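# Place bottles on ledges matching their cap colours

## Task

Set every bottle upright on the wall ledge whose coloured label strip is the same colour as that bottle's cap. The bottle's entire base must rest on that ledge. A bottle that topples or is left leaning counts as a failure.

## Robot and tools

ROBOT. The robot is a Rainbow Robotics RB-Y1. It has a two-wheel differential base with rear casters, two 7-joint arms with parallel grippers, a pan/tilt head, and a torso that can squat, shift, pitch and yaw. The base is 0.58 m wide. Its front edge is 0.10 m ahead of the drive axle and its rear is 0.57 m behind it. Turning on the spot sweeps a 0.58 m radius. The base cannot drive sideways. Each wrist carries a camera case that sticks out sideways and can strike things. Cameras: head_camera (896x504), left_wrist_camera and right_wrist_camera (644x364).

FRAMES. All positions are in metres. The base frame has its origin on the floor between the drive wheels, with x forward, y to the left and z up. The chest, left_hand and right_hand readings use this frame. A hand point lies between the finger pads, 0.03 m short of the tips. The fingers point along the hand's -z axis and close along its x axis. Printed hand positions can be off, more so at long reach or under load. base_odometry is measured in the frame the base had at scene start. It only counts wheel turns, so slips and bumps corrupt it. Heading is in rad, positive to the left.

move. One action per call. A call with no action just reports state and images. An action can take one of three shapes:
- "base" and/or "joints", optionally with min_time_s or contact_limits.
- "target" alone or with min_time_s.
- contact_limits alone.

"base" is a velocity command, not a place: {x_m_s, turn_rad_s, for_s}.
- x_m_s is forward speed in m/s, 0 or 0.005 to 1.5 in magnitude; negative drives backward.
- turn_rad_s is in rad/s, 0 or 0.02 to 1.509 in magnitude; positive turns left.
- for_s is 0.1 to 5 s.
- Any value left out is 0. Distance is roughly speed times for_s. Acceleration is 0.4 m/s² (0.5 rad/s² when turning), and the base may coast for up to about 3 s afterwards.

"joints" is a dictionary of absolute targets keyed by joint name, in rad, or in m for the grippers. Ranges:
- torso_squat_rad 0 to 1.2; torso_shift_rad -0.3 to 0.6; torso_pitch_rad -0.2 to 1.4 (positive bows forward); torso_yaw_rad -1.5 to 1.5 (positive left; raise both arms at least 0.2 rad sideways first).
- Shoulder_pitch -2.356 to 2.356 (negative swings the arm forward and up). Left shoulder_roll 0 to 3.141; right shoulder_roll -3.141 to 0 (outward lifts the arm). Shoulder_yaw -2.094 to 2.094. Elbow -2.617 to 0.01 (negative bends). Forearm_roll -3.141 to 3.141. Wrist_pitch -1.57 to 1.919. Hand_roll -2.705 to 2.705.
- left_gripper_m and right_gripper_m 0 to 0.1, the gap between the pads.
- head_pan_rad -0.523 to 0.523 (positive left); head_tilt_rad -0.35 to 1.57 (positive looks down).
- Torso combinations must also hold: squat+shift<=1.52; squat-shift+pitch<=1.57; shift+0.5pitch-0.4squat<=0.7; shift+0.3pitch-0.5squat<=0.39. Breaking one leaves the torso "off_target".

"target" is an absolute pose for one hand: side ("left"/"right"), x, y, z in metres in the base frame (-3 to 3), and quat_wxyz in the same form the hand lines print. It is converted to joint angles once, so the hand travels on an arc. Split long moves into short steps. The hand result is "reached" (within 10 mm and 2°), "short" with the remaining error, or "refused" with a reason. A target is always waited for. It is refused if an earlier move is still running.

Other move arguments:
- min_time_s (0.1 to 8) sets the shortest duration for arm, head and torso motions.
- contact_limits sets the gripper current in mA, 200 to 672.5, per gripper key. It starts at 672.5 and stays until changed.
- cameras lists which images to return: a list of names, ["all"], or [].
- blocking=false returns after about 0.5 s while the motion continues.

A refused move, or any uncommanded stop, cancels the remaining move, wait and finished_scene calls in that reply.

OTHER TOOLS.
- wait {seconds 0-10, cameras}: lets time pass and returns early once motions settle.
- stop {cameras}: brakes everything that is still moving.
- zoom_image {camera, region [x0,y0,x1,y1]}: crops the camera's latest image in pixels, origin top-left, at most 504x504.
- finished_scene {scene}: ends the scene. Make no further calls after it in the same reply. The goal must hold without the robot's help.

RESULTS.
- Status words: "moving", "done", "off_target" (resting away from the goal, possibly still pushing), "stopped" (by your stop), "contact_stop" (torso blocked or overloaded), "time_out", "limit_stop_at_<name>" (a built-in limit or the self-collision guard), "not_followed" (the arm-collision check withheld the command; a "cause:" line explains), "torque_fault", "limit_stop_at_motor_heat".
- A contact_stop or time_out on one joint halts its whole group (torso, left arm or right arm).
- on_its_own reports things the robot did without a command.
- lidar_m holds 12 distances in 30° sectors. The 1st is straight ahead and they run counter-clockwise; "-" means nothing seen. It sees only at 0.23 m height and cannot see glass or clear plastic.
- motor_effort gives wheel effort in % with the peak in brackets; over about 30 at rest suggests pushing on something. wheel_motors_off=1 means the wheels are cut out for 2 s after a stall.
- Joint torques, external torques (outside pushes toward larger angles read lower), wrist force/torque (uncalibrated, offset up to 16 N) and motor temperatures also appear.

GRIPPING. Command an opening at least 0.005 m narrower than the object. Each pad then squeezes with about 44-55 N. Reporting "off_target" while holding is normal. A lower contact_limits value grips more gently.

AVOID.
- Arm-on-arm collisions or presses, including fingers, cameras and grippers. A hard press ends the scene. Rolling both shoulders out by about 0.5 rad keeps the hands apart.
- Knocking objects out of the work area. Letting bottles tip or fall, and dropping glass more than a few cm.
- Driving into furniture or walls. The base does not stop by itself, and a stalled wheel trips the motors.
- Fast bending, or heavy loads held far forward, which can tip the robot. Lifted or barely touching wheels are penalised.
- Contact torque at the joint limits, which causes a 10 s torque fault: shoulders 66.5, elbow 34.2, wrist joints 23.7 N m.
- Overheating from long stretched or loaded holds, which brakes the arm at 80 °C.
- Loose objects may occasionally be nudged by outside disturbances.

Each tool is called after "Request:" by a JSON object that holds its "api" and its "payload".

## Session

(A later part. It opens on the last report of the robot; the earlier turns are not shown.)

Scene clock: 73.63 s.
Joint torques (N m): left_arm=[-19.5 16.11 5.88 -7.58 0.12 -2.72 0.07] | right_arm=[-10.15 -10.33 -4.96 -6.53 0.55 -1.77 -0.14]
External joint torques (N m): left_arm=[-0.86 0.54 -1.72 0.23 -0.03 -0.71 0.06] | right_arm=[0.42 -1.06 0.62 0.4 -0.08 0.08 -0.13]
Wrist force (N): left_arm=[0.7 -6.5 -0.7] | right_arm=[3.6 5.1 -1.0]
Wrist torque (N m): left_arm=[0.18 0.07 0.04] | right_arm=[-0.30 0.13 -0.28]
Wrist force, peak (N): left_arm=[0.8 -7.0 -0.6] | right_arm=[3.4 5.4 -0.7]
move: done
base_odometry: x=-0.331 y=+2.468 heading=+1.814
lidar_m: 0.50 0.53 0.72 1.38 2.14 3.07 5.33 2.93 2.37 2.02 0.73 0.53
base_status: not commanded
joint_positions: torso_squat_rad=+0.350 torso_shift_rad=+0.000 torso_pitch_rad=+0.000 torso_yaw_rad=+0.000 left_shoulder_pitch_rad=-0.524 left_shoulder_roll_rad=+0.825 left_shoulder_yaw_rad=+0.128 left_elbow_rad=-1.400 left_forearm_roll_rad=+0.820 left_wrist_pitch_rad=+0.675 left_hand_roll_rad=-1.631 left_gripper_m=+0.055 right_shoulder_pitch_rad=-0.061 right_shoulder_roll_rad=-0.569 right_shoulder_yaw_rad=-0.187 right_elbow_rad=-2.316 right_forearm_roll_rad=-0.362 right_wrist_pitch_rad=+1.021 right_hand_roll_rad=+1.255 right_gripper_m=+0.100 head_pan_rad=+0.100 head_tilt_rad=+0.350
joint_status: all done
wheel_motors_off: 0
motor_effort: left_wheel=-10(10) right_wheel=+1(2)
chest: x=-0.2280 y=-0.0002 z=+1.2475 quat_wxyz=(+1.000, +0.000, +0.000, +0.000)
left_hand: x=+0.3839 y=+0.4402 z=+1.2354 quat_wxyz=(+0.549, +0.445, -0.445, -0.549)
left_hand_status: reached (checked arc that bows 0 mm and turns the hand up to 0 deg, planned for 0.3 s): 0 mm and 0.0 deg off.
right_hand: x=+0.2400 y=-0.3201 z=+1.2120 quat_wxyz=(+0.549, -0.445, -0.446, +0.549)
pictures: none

Request:
{"api": "move", "payload": {"target": {"side": "left", "x": 0.384, "y": 0.44, "z": 1.2325, "quat_wxyz": [0.5495, 0.445, -0.445, -0.5495]}, "min_time_s": 0.3}}

Request:
{"api": "move", "payload": {"target": {"side": "left", "x": 0.384, "y": 0.44, "z": 1.23, "quat_wxyz": [0.5495, 0.445, -0.445, -0.5495]}, "min_time_s": 0.3, "cameras": ["head_camera", "left_wrist_camera"]}}

Scene clock: 74.73 s.
Joint torques (N m): left_arm=[-19.6 15.55 6.21 -7.63 0.2 -2.66 0.04] | right_arm=[-10.9 -9.63 -4.45 -6.46 0.53 -1.85 -0.07]
External joint torques (N m): left_arm=[-0.98 -0.01 -1.39 0.21 0.05 -0.65 0.03] | right_arm=[-0.34 -0.35 1.13 0.47 -0.1 0.01 -0.06]
Wrist force (N): left_arm=[0.9 -6.3 -0.7] | right_arm=[2.5 4.5 0.3]
Wrist torque (N m): left_arm=[0.15 0.11 0.03] | right_arm=[-0.22 0.05 -0.30]
Wrist force, peak (N): left_arm=[0.8 -6.7 -0.7] | right_arm=[3.3 4.6 -0.8]
move: done
base_odometry: x=-0.331 y=+2.468 heading=+1.814
lidar_m: 0.50 0.53 0.72 1.37 2.14 3.05 5.33 2.94 2.38 2.02 0.72 0.53
base_status: not commanded
joint_positions: torso_squat_rad=+0.350 torso_shift_rad=+0.000 torso_pitch_rad=+0.000 torso_yaw_rad=+0.000 left_shoulder_pitch_rad=-0.521 left_shoulder_roll_rad=+0.822 left_shoulder_yaw_rad=+0.127 left_elbow_rad=-1.398 left_forearm_roll_rad=+0.820 left_wrist_pitch_rad=+0.670 left_hand_roll_rad=-1.634 left_gripper_m=+0.055 right_shoulder_pitch_rad=-0.061 right_shoulder_roll_rad=-0.569 right_shoulder_yaw_rad=-0.187 right_elbow_rad=-2.316 right_forearm_roll_rad=-0.362 right_wrist_pitch_rad=+1.021 right_hand_roll_rad=+1.255 right_gripper_m=+0.100 head_pan_rad=+0.100 head_tilt_rad=+0.350
joint_status: all done
wheel_motors_off: 0
motor_effort: left_wheel=-10(10) right_wheel=+2(2)
chest: x=-0.2280 y=-0.0002 z=+1.2475 quat_wxyz=(+1.000, +0.000, +0.000, +0.000)
left_hand: x=+0.3840 y=+0.4402 z=+1.2329 quat_wxyz=(+0.549, +0.445, -0.445, -0.549)
left_hand_status: reached (checked arc that bows 0 mm and turns the hand up to 0 deg, planned for 0.3 s): 0 mm and 0.0 deg off.
right_hand: x=+0.2400 y=-0.3201 z=+1.2120 quat_wxyz=(+0.549, -0.445, -0.446, +0.549)
pictures: none

Scene clock: 75.37 s.
Joint torques (N m): left_arm=[-16.02 13.99 4.12 -5.77 0.11 -0.96 -0.04] | right_arm=[-10.56 -10.29 -4.51 -6.47 0.51 -1.8 -0.2]
External joint torques (N m): left_arm=[2.59 -1.56 -3.47 2.09 -0.05 1.06 -0.06] | right_arm=[0 -1.02 1.07 0.46 -0.12 0.06 -0.19]
Wrist force (N): left_arm=[0.1 0.4 1.3] | right_arm=[2.5 4.1 -0.4]
Wrist torque (N m): left_arm=[0.18 0.10 0.11] | right_arm=[-0.23 0.01 -0.30]
Wrist force, peak (N): left_arm=[0.9 -6.7 -0.7] | right_arm=[3.2 5.4 -1.3]
move: done
base_odometry: x=-0.331 y=+2.468 heading=+1.814
lidar_m: 0.51 0.53 0.72 1.38 2.14 3.06 5.33 2.94 2.39 2.01 0.73 0.53
base_status: not commanded
joint_positions: torso_squat_rad=+0.350 torso_shift_rad=+0.000 torso_pitch_rad=+0.000 torso_yaw_rad=+0.000 left_shoulder_pitch_rad=-0.518 left_shoulder_roll_rad=+0.819 left_shoulder_yaw_rad=+0.127 left_elbow_rad=-1.397 left_forearm_roll_rad=+0.821 left_wrist_pitch_rad=+0.663 left_hand_roll_rad=-1.638 left_gripper_m=+0.055 right_shoulder_pitch_rad=-0.061 right_shoulder_roll_rad=-0.569 right_shoulder_yaw_rad=-0.187 right_elbow_rad=-2.316 right_forearm_roll_rad=-0.362 right_wrist_pitch_rad=+1.021 right_hand_roll_rad=+1.255 right_gripper_m=+0.100 head_pan_rad=+0.100 head_tilt_rad=+0.350
joint_status: all done
wheel_motors_off: 0
motor_effort: left_wheel=-10(10) right_wheel=+2(2)
chest: x=-0.2280 y=-0.0002 z=+1.2475 quat_wxyz=(+1.000, +0.000, +0.000, +0.000)
left_hand: x=+0.3840 y=+0.4402 z=+1.2315 quat_wxyz=(+0.549, +0.446, -0.445, -0.549)
left_hand_status: reached (checked arc that bows 0 mm and turns the hand up to 0 deg, planned for 0.3 s): 1 mm and 0.1 deg off.
right_hand: x=+0.2400 y=-0.3201 z=+1.2120 quat_wxyz=(+0.549, -0.445, -0.446, +0.549)
head_camera: T_world_to_cam=[[0.07192, -0.99713, 0.02382, -0.01522], [-0.30536, -0.04475, -0.95118, 1.3724], [0.94952, 0.06114, -0.3077, 0.58408]] pos_world=[-0.13442, 0.01052, 1.48549]
left_wrist_camera: T_world_to_cam=[[-0.03603, -0.99935, 0.00182, 0.45045], [-0.63848, 0.02162, -0.76933, 1.21042], [0.76879, -0.02888, -0.63885, 0.57844]] pos_world=[0.34436, 0.4407, 1.29993]

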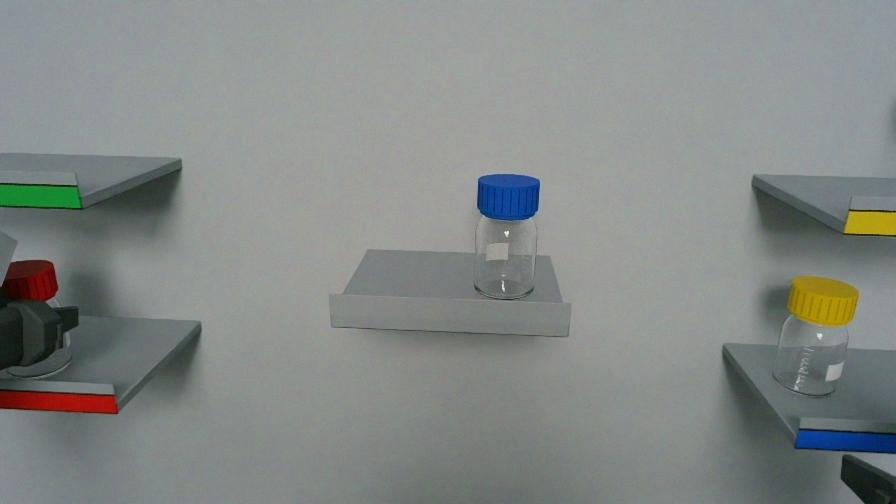

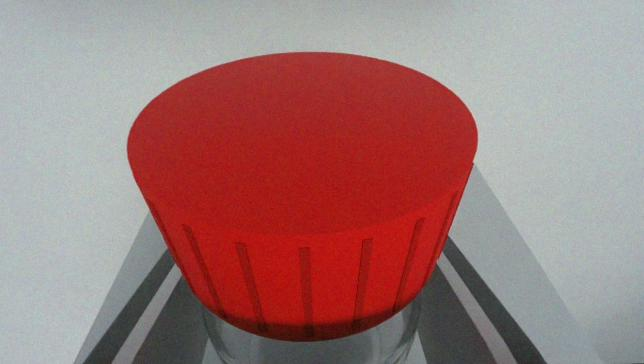

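Request:
{"api": "move", "payload": {"joints": {"left_gripper_m": 0.085, "head_pan_rad": -0.3}}}

Request:
{"api": "move", "payload": {"joints": {"left_shoulder_pitch_rad": -0.105, "left_shoulder_roll_rad": 0.902, "left_shoulder_yaw_rad": 0.406, "left_elbow_rad": -1.969, "left_forearm_roll_rad": 0.851, "left_wrist_pitch_rad": 0.873, "left_hand_roll_rad": -1.429, "right_shoulder_pitch_rad": -0.507, "right_shoulder_roll_rad": -1.234, "right_shoulder_yaw_rad": -0.364, "right_elbow_rad": -1.762, "right_forearm_roll_rad": -1.043, "right_wrist_pitch_rad": 1.11, "right_hand_roll_rad": 1.341, "right_gripper_m": 0.085}, "min_time_s": 1.2, "cameras": ["all"]}}

Scene clock: 77.53 s.
Joint torques (N m): left_arm=[-18.52 15.13 5.56 -7.26 0.22 -1.81 0.03] | right_arm=[-10.01 -9.78 -4.61 -6.52 0.5 -1.72 -0.17]
External joint torques (N m): left_arm=[0.09 -0.42 -2.03 0.61 0.06 0.2 0.02] | right_arm=[0.55 -0.51 0.96 0.41 -0.13 0.14 -0.16]
Wrist force (N): left_arm=[1.1 -4.9 -0.2] | right_arm=[2.4 4.2 -1.7]
Wrist torque (N m): left_arm=[0.19 0.11 0.04] | right_arm=[-0.20 0.01 -0.33]
Wrist force, peak (N): left_arm=[1.0 -5.7 -0.4] | right_arm=[2.7 5.7 -0.4]
move: done
base_odometry: x=-0.331 y=+2.468 heading=+1.814
lidar_m: 0.51 0.53 0.73 1.38 2.14 3.06 5.33 2.94 2.38 2.03 0.73 0.53
base_status: not commanded
joint_positions: torso_squat_rad=+0.350 torso_shift_rad=+0.000 torso_pitch_rad=+0.000 torso_yaw_rad=+0.000 left_shoulder_pitch_rad=-0.517 left_shoulder_roll_rad=+0.819 left_shoulder_yaw_rad=+0.126 left_elbow_rad=-1.397 left_forearm_roll_rad=+0.821 left_wrist_pitch_rad=+0.664 left_hand_roll_rad=-1.638 left_gripper_m=+0.085 right_shoulder_pitch_rad=-0.061 right_shoulder_roll_rad=-0.569 right_shoulder_yaw_rad=-0.187 right_elbow_rad=-2.316 right_forearm_roll_rad=-0.362 right_wrist_pitch_rad=+1.021 right_hand_roll_rad=+1.255 right_gripper_m=+0.100 head_pan_rad=-0.300 head_tilt_rad=+0.350
joint_status: all done
wheel_motors_off: 0
motor_effort: left_wheel=-10(10) right_wheel=+0(3)
chest: x=-0.2280 y=-0.0002 z=+1.2475 quat_wxyz=(+1.000, +0.000, +0.000, +0.000)
left_hand: x=+0.3840 y=+0.4401 z=+1.2308 quat_wxyz=(+0.549, +0.445, -0.445, -0.549)
right_hand: x=+0.2400 y=-0.3201 z=+1.2120 quat_wxyz=(+0.549, -0.445, -0.446, +0.549)
pictures: none

Scene clock: 79.07 s.
Joint torques (N m): left_arm=[-12.31 17.1 8.92 -6.37 -0.11 -2.16 0.33] | right_arm=[-13.2 -18.34 -7.42 -2.82 0.47 -1.51 -0.18]
External joint torques (N m): left_arm=[-0.52 1.77 0.33 -0.77 0.03 -0.16 0.32] | right_arm=[0.34 -1.14 0.69 0.05 -0.03 0.39 -0.17]
Wrist force (N): left_arm=[1.0 -4.6 -0.4] | right_arm=[3.4 4.8 -0.4]
Wrist torque (N m): left_arm=[0.13 0.11 -0.08] | right_arm=[-0.24 0.18 -0.28]
Wrist force, peak (N): left_arm=[0.7 -5.5 -0.6] | right_arm=[3.6 5.4 -1.8]
move: done
base_odometry: x=-0.331 y=+2.468 heading=+1.814
lidar_m: 0.51 0.53 0.72 1.37 2.14 3.06 5.33 2.94 2.38 2.02 0.73 0.53
base_status: not commanded
joint_positions: torso_squat_rad=+0.350 torso_shift_rad=+0.000 torso_pitch_rad=+0.000 torso_yaw_rad=+0.000 left_shoulder_pitch_rad=-0.105 left_shoulder_roll_rad=+0.902 left_shoulder_yaw_rad=+0.406 left_elbow_rad=-1.969 left_forearm_roll_rad=+0.851 left_wrist_pitch_rad=+0.873 left_hand_roll_rad=-1.429 left_gripper_m=+0.085 right_shoulder_pitch_rad=-0.507 right_shoulder_roll_rad=-1.234 right_shoulder_yaw_rad=-0.364 right_elbow_rad=-1.762 right_forearm_roll_rad=-1.043 right_wrist_pitch_rad=+1.110 right_hand_roll_rad=+1.341 right_gripper_m=+0.085 head_pan_rad=-0.300 head_tilt_rad=+0.350
joint_status: all done
wheel_motors_off: 0
motor_effort: left_wheel=-10(10) right_wheel=+1(3)
chest: x=-0.2280 y=-0.0002 z=+1.2475 quat_wxyz=(+1.000, +0.000, +0.000, +0.000)
left_hand: x=+0.2646 y=+0.4397 z=+1.2645 quat_wxyz=(+0.550, +0.444, -0.444, -0.550)
right_hand: x=+0.2740 y=-0.4507 z=+1.4255 quat_wxyz=(+0.550, -0.448, -0.446, +0.546)
pictures: head_camera, left_wrist_camera, right_wrist_camera
head_camera: T_world_to_cam=[[-0.32207, -0.94642, 0.02383, -0.09639], [-0.29888, 0.07776, -0.95112, 1.37369], [0.8983, -0.31345, -0.30791, 0.57372]] pos_world=[-0.13586, -0.01822, 1.48549]
left_wrist_camera: T_world_to_cam=[[-0.0362, -0.99934, 0.0024, 0.44497], [-0.64204, 0.02142, -0.76638, 1.15686], [0.76582, -0.02928, -0.64239, 0.69679]] pos_world=[0.22523, 0.4403, 1.33313]
right_wrist_camera: T_world_to_cam=[[-0.01276, -0.99854, 0.05247, -0.52611], [-0.66068, -0.03097, -0.75003, 1.26319], [0.75056, -0.04423, -0.65932, 0.78639]] pos_world=[0.23762, -0.45143, 1.49352]

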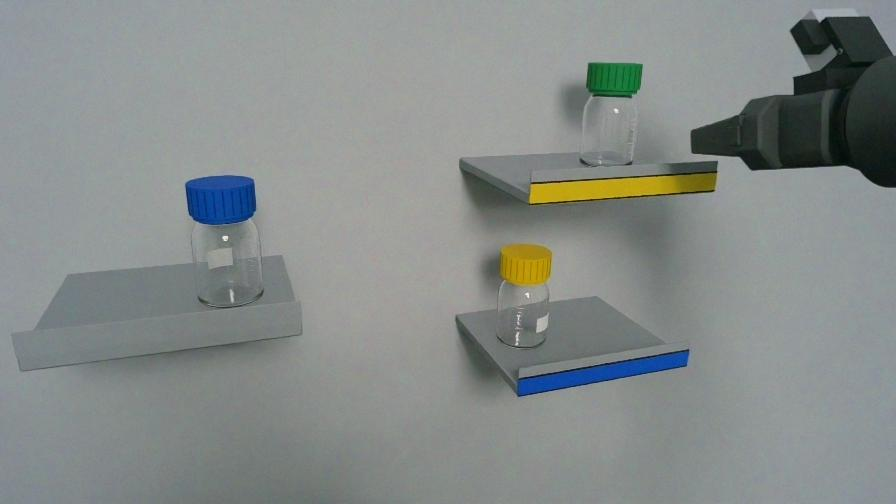

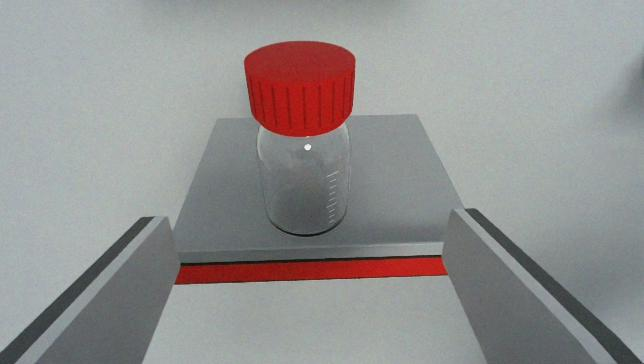

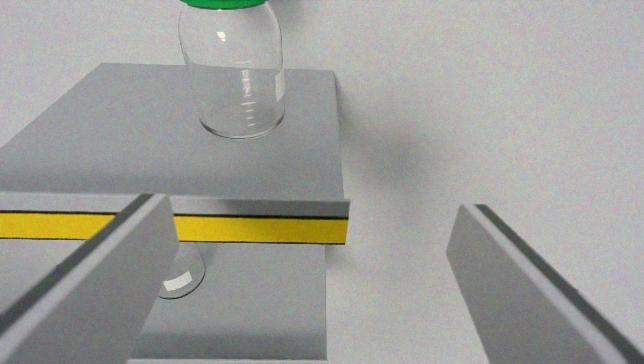

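Request:
{"api": "move", "payload": {"target": {"side": "right", "x": 0.345, "y": -0.41, "z": 1.43, "quat_wxyz": [0.5495, -0.445, -0.445, 0.5495]}, "min_time_s": 0.6, "cameras": ["right_wrist_camera"]}}

Request:
{"api": "move", "payload": {"target": {"side": "right", "x": 0.408, "y": -0.403, "z": 1.423, "quat_wxyz": [0.5495, -0.445, -0.445, 0.5495]}, "min_time_s": 0.6, "cameras": ["right_wrist_camera"]}}

Scene clock: 81.07 s.
Joint torques (N m): left_arm=[-12.29 16.5 8.63 -5.99 -0.19 -2.18 0.42] | right_arm=[-18.45 -16.47 -7.34 -3.54 0.2 -1.88 0.12]
External joint torques (N m): left_arm=[-0.5 1.17 0.04 -0.39 -0.05 -0.19 0.41] | right_arm=[-0.72 -1.94 0.78 0.18 -0.36 0 0.13]
Wrist force (N): left_arm=[0.9 -5.2 -0.2] | right_arm=[2.6 3.5 -0.5]
Wrist torque (N m): left_arm=[0.21 0.10 -0.07] | right_arm=[-0.11 0.02 -0.13]
Wrist force, peak (N): left_arm=[1.1 -5.2 -0.1] | right_arm=[2.7 5.6 -0.4]
move: done
base_odometry: x=-0.331 y=+2.468 heading=+1.814
lidar_m: 0.51 0.52 0.72 1.38 2.14 3.06 5.33 2.94 2.38 2.02 0.73 0.53
base_status: not commanded
joint_positions: torso_squat_rad=+0.350 torso_shift_rad=+0.000 torso_pitch_rad=+0.000 torso_yaw_rad=+0.000 left_shoulder_pitch_rad=-0.105 left_shoulder_roll_rad=+0.902 left_shoulder_yaw_rad=+0.406 left_elbow_rad=-1.969 left_forearm_roll_rad=+0.851 left_wrist_pitch_rad=+0.873 left_hand_roll_rad=-1.429 left_gripper_m=+0.085 right_shoulder_pitch_rad=-0.849 right_shoulder_roll_rad=-1.150 right_shoulder_yaw_rad=-0.031 right_elbow_rad=-1.556 right_forearm_roll_rad=-0.900 right_wrist_pitch_rad=+1.062 right_hand_roll_rad=+1.306 right_gripper_m=+0.085 head_pan_rad=-0.300 head_tilt_rad=+0.350
joint_status: all done
wheel_motors_off: 0
motor_effort: left_wheel=-10(10) right_wheel=+1(3)
chest: x=-0.2280 y=-0.0002 z=+1.2475 quat_wxyz=(+1.000, +0.000, +0.000, +0.000)
left_hand: x=+0.2646 y=+0.4397 z=+1.2645 quat_wxyz=(+0.550, +0.444, -0.444, -0.550)
right_hand: x=+0.3444 y=-0.4097 z=+1.4299 quat_wxyz=(+0.549, -0.445, -0.445, +0.549)
right_hand_status: reached (checked arc that bows 11 mm and turns the hand up to 1 deg, planned for 0.7 s): 1 mm and 0.1 deg off.
right_wrist_camera: T_world_to_cam=[[-0.00584, -0.99852, 0.05417, -0.48936], [-0.66473, -0.03659, -0.74619, 1.30786], [0.74706, -0.04036, -0.66353, 0.74706]] pos_world=[0.30842, -0.41062, 1.49811]

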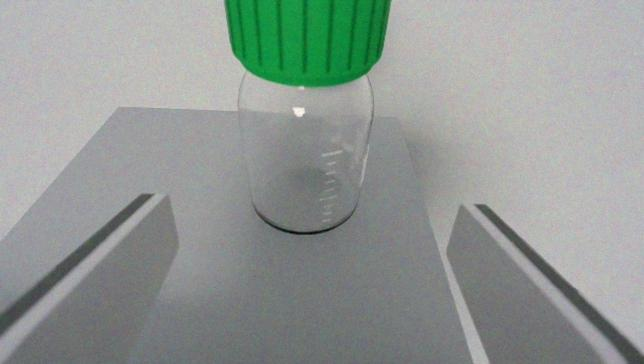

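Scene clock: 82.63 s.
Joint torques (N m): left_arm=[-12.25 17.05 8.92 -6.16 -0.29 -2.19 0.32] | right_arm=[-21.46 -14.98 -5.51 -4.82 0.41 -1.72 0.03]
External joint torques (N m): left_arm=[-0.46 1.72 0.33 -0.56 -0.16 -0.19 0.31] | right_arm=[-0.24 -1.89 1.29 0.79 0.08 0.22 0.03]
Wrist force (N): left_arm=[0.8 -5.0 -0.3] | right_arm=[3.3 4.3 -0.7]
Wrist torque (N m): left_arm=[0.18 0.10 -0.10] | right_arm=[-0.18 0.12 -0.31]
Wrist force, peak (N): left_arm=[0.9 -5.3 -0.2] | right_arm=[3.5 5.3 -1.4]
move: done
base_odometry: x=-0.331 y=+2.468 heading=+1.814
lidar_m: 0.51 0.53 0.73 1.38 2.13 3.06 5.33 2.94 2.38 2.02 0.73 0.53
base_status: not commanded
joint_positions: torso_squat_rad=+0.350 torso_shift_rad=+0.000 torso_pitch_rad=+0.000 torso_yaw_rad=+0.000 left_shoulder_pitch_rad=-0.105 left_shoulder_roll_rad=+0.902 left_shoulder_yaw_rad=+0.406 left_elbow_rad=-1.969 left_forearm_roll_rad=+0.851 left_wrist_pitch_rad=+0.873 left_hand_roll_rad=-1.429 left_gripper_m=+0.085 right_shoulder_pitch_rad=-1.070 right_shoulder_roll_rad=-1.004 right_shoulder_yaw_rad=+0.090 right_elbow_rad=-1.225 right_forearm_roll_rad=-0.834 right_wrist_pitch_rad=+0.958 right_hand_roll_rad=+1.451 right_gripper_m=+0.085 head_pan_rad=-0.300 head_tilt_rad=+0.350
joint_status: all done
wheel_motors_off: 0
motor_effort: left_wheel=-10(11) right_wheel=+1(2)
chest: x=-0.2280 y=-0.0002 z=+1.2475 quat_wxyz=(+1.000, +0.000, +0.000, +0.000)
left_hand: x=+0.2646 y=+0.4397 z=+1.2645 quat_wxyz=(+0.550, +0.445, -0.444, -0.550)
right_hand: x=+0.4076 y=-0.4028 z=+1.4229 quat_wxyz=(+0.550, -0.445, -0.445, +0.549)
right_hand_status: reached (checked arc that bows 12 mm and turns the hand up to 2 deg, planned for 0.7 s): 0 mm and 0.1 deg off.
right_wrist_camera: T_world_to_cam=[[-0.0067, -0.99854, 0.05362, -0.4806], [-0.66511, -0.03559, -0.7459, 1.34515], [0.74672, -0.04066, -0.6639, 0.69604]] pos_world=[0.37172, -0.40372, 1.49121]

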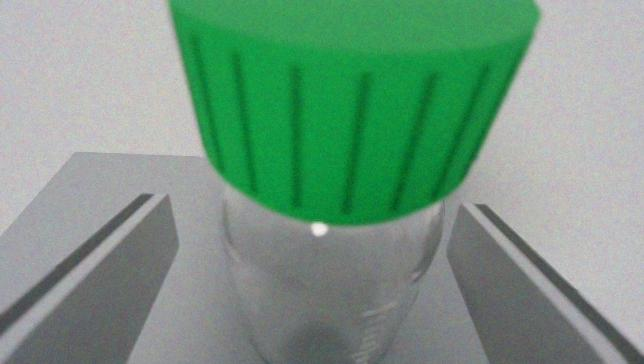

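Request:
{"api": "move", "payload": {"joints": {"right_gripper_m": 0.04}}}

Request:
{"api": "move", "payload": {"target": {"side": "right", "x": 0.395, "y": -0.403, "z": 1.456, "quat_wxyz": [0.5495, -0.445, -0.445, 0.5495]}, "min_time_s": 0.6, "cameras": ["right_wrist_camera"]}}

Request:
{"api": "move", "payload": {"target": {"side": "right", "x": 0.265, "y": -0.37, "z": 1.44, "quat_wxyz": [0.5495, -0.445, -0.445, 0.5495]}, "min_time_s": 0.8}}

Request:
{"api": "move", "payload": {"target": {"side": "right", "x": 0.24, "y": -0.2, "z": 1.365, "quat_wxyz": [0.4731, -0.3831, -0.4993, 0.6165]}, "min_time_s": 0.9}}

Scene clock: 84.53 s.
Joint torques (N m): left_arm=[-12.47 16.85 9.05 -6.12 -0.26 -2.08 0.41] | right_arm=[-21.71 -14.57 -5.24 -5.04 0.25 -1.71 0.1]
External joint torques (N m): left_arm=[-0.68 1.52 0.47 -0.52 -0.12 -0.09 0.4] | right_arm=[-0.5 -1.48 1.56 0.57 -0.07 0.23 0.1]
Wrist force (N): left_arm=[1.1 -4.7 -0.2] | right_arm=[2.9 5.1 -0.6]
Wrist torque (N m): left_arm=[0.15 0.11 -0.09] | right_arm=[-0.33 0.04 -0.23]
Wrist force, peak (N): left_arm=[0.9 -5.3 -0.1] | right_arm=[3.2 5.3 -1.1]
move: off_target
base_odometry: x=-0.331 y=+2.468 heading=+1.814
lidar_m: 0.51 0.53 0.72 1.37 2.14 3.06 5.33 2.94 2.37 2.02 0.73 0.53
base_status: not commanded
joint_positions: torso_squat_rad=+0.350 torso_shift_rad=+0.000 torso_pitch_rad=+0.000 torso_yaw_rad=+0.000 left_shoulder_pitch_rad=-0.105 left_shoulder_roll_rad=+0.902 left_shoulder_yaw_rad=+0.406 left_elbow_rad=-1.969 left_forearm_roll_rad=+0.851 left_wrist_pitch_rad=+0.873 left_hand_roll_rad=-1.429 left_gripper_m=+0.085 right_shoulder_pitch_rad=-1.070 right_shoulder_roll_rad=-1.004 right_shoulder_yaw_rad=+0.090 right_elbow_rad=-1.225 right_forearm_roll_rad=-0.834 right_wrist_pitch_rad=+0.958 right_hand_roll_rad=+1.451 right_gripper_m=+0.055 head_pan_rad=-0.300 head_tilt_rad=+0.350
joint_status: right_gripper_m off_target (ended at +0.055, target +0.040)
wheel_motors_off: 0
motor_effort: left_wheel=-10(10) right_wheel=+1(2)
chest: x=-0.2280 y=-0.0002 z=+1.2475 quat_wxyz=(+1.000, +0.000, +0.000, +0.000)
left_hand: x=+0.2646 y=+0.4397 z=+1.2645 quat_wxyz=(+0.550, +0.445, -0.444, -0.550)
right_hand: x=+0.4076 y=-0.4029 z=+1.4229 quat_wxyz=(+0.550, -0.445, -0.445, +0.549)
pictures: none

Scene clock: 85.47 s.
Joint torques (N m): left_arm=[-12.43 16.94 8.8 -5.98 -0.19 -2.03 0.46] | right_arm=[-21.98 -14.82 -7.19 -4.8 0.16 -2.06 -0.05]
External joint torques (N m): left_arm=[-0.64 1.61 0.22 -0.38 -0.05 -0.03 0.45] | right_arm=[-1.12 -2.37 -0.68 0.51 -0.16 -0.12 -0.04]
Wrist force (N): left_arm=[0.9 -4.7 -0.4] | right_arm=[2.9 5.9 -0.6]
Wrist torque (N m): left_arm=[0.14 0.10 -0.10] | right_arm=[-0.17 0.07 -0.29]
Wrist force, peak (N): left_arm=[1.0 -5.2 -0.3] | right_arm=[3.3 7.0 -1.2]
move: done
base_odometry: x=-0.331 y=+2.468 heading=+1.814
lidar_m: 0.51 0.53 0.73 1.38 2.14 3.06 5.33 2.94 2.38 2.02 0.73 0.53
base_status: not commanded
joint_positions: torso_squat_rad=+0.350 torso_shift_rad=+0.000 torso_pitch_rad=+0.000 torso_yaw_rad=+0.000 left_shoulder_pitch_rad=-0.105 left_shoulder_roll_rad=+0.902 left_shoulder_yaw_rad=+0.406 left_elbow_rad=-1.969 left_forearm_roll_rad=+0.851 left_wrist_pitch_rad=+0.873 left_hand_roll_rad=-1.429 left_gripper_m=+0.085 right_shoulder_pitch_rad=-1.136 right_shoulder_roll_rad=-1.035 right_shoulder_yaw_rad=+0.086 right_elbow_rad=-1.221 right_forearm_roll_rad=-0.854 right_wrist_pitch_rad=+1.026 right_hand_roll_rad=+1.454 right_gripper_m=+0.055 head_pan_rad=-0.300 head_tilt_rad=+0.350
joint_status: all done
wheel_motors_off: 0
motor_effort: left_wheel=-10(10) right_wheel=+0(2)
chest: x=-0.2280 y=-0.0002 z=+1.2475 quat_wxyz=(+1.000, +0.000, +0.000, +0.000)
left_hand: x=+0.2646 y=+0.4397 z=+1.2645 quat_wxyz=(+0.550, +0.445, -0.444, -0.550)
right_hand: x=+0.3957 y=-0.4032 z=+1.4551 quat_wxyz=(+0.549, -0.446, -0.446, +0.549)
right_hand_status: reached (checked arc that bows 2 mm and turns the hand up to 0 deg, planned for 0.6 s): 1 mm and 0.2 deg off.
right_wrist_camera: T_world_to_cam=[[-0.00635, -0.99854, 0.05356, -0.48283], [-0.66298, -0.03589, -0.74777, 1.36302], [0.74861, -0.04026, -0.66179, 0.72263]] pos_world=[0.35962, -0.40412, 1.52332]

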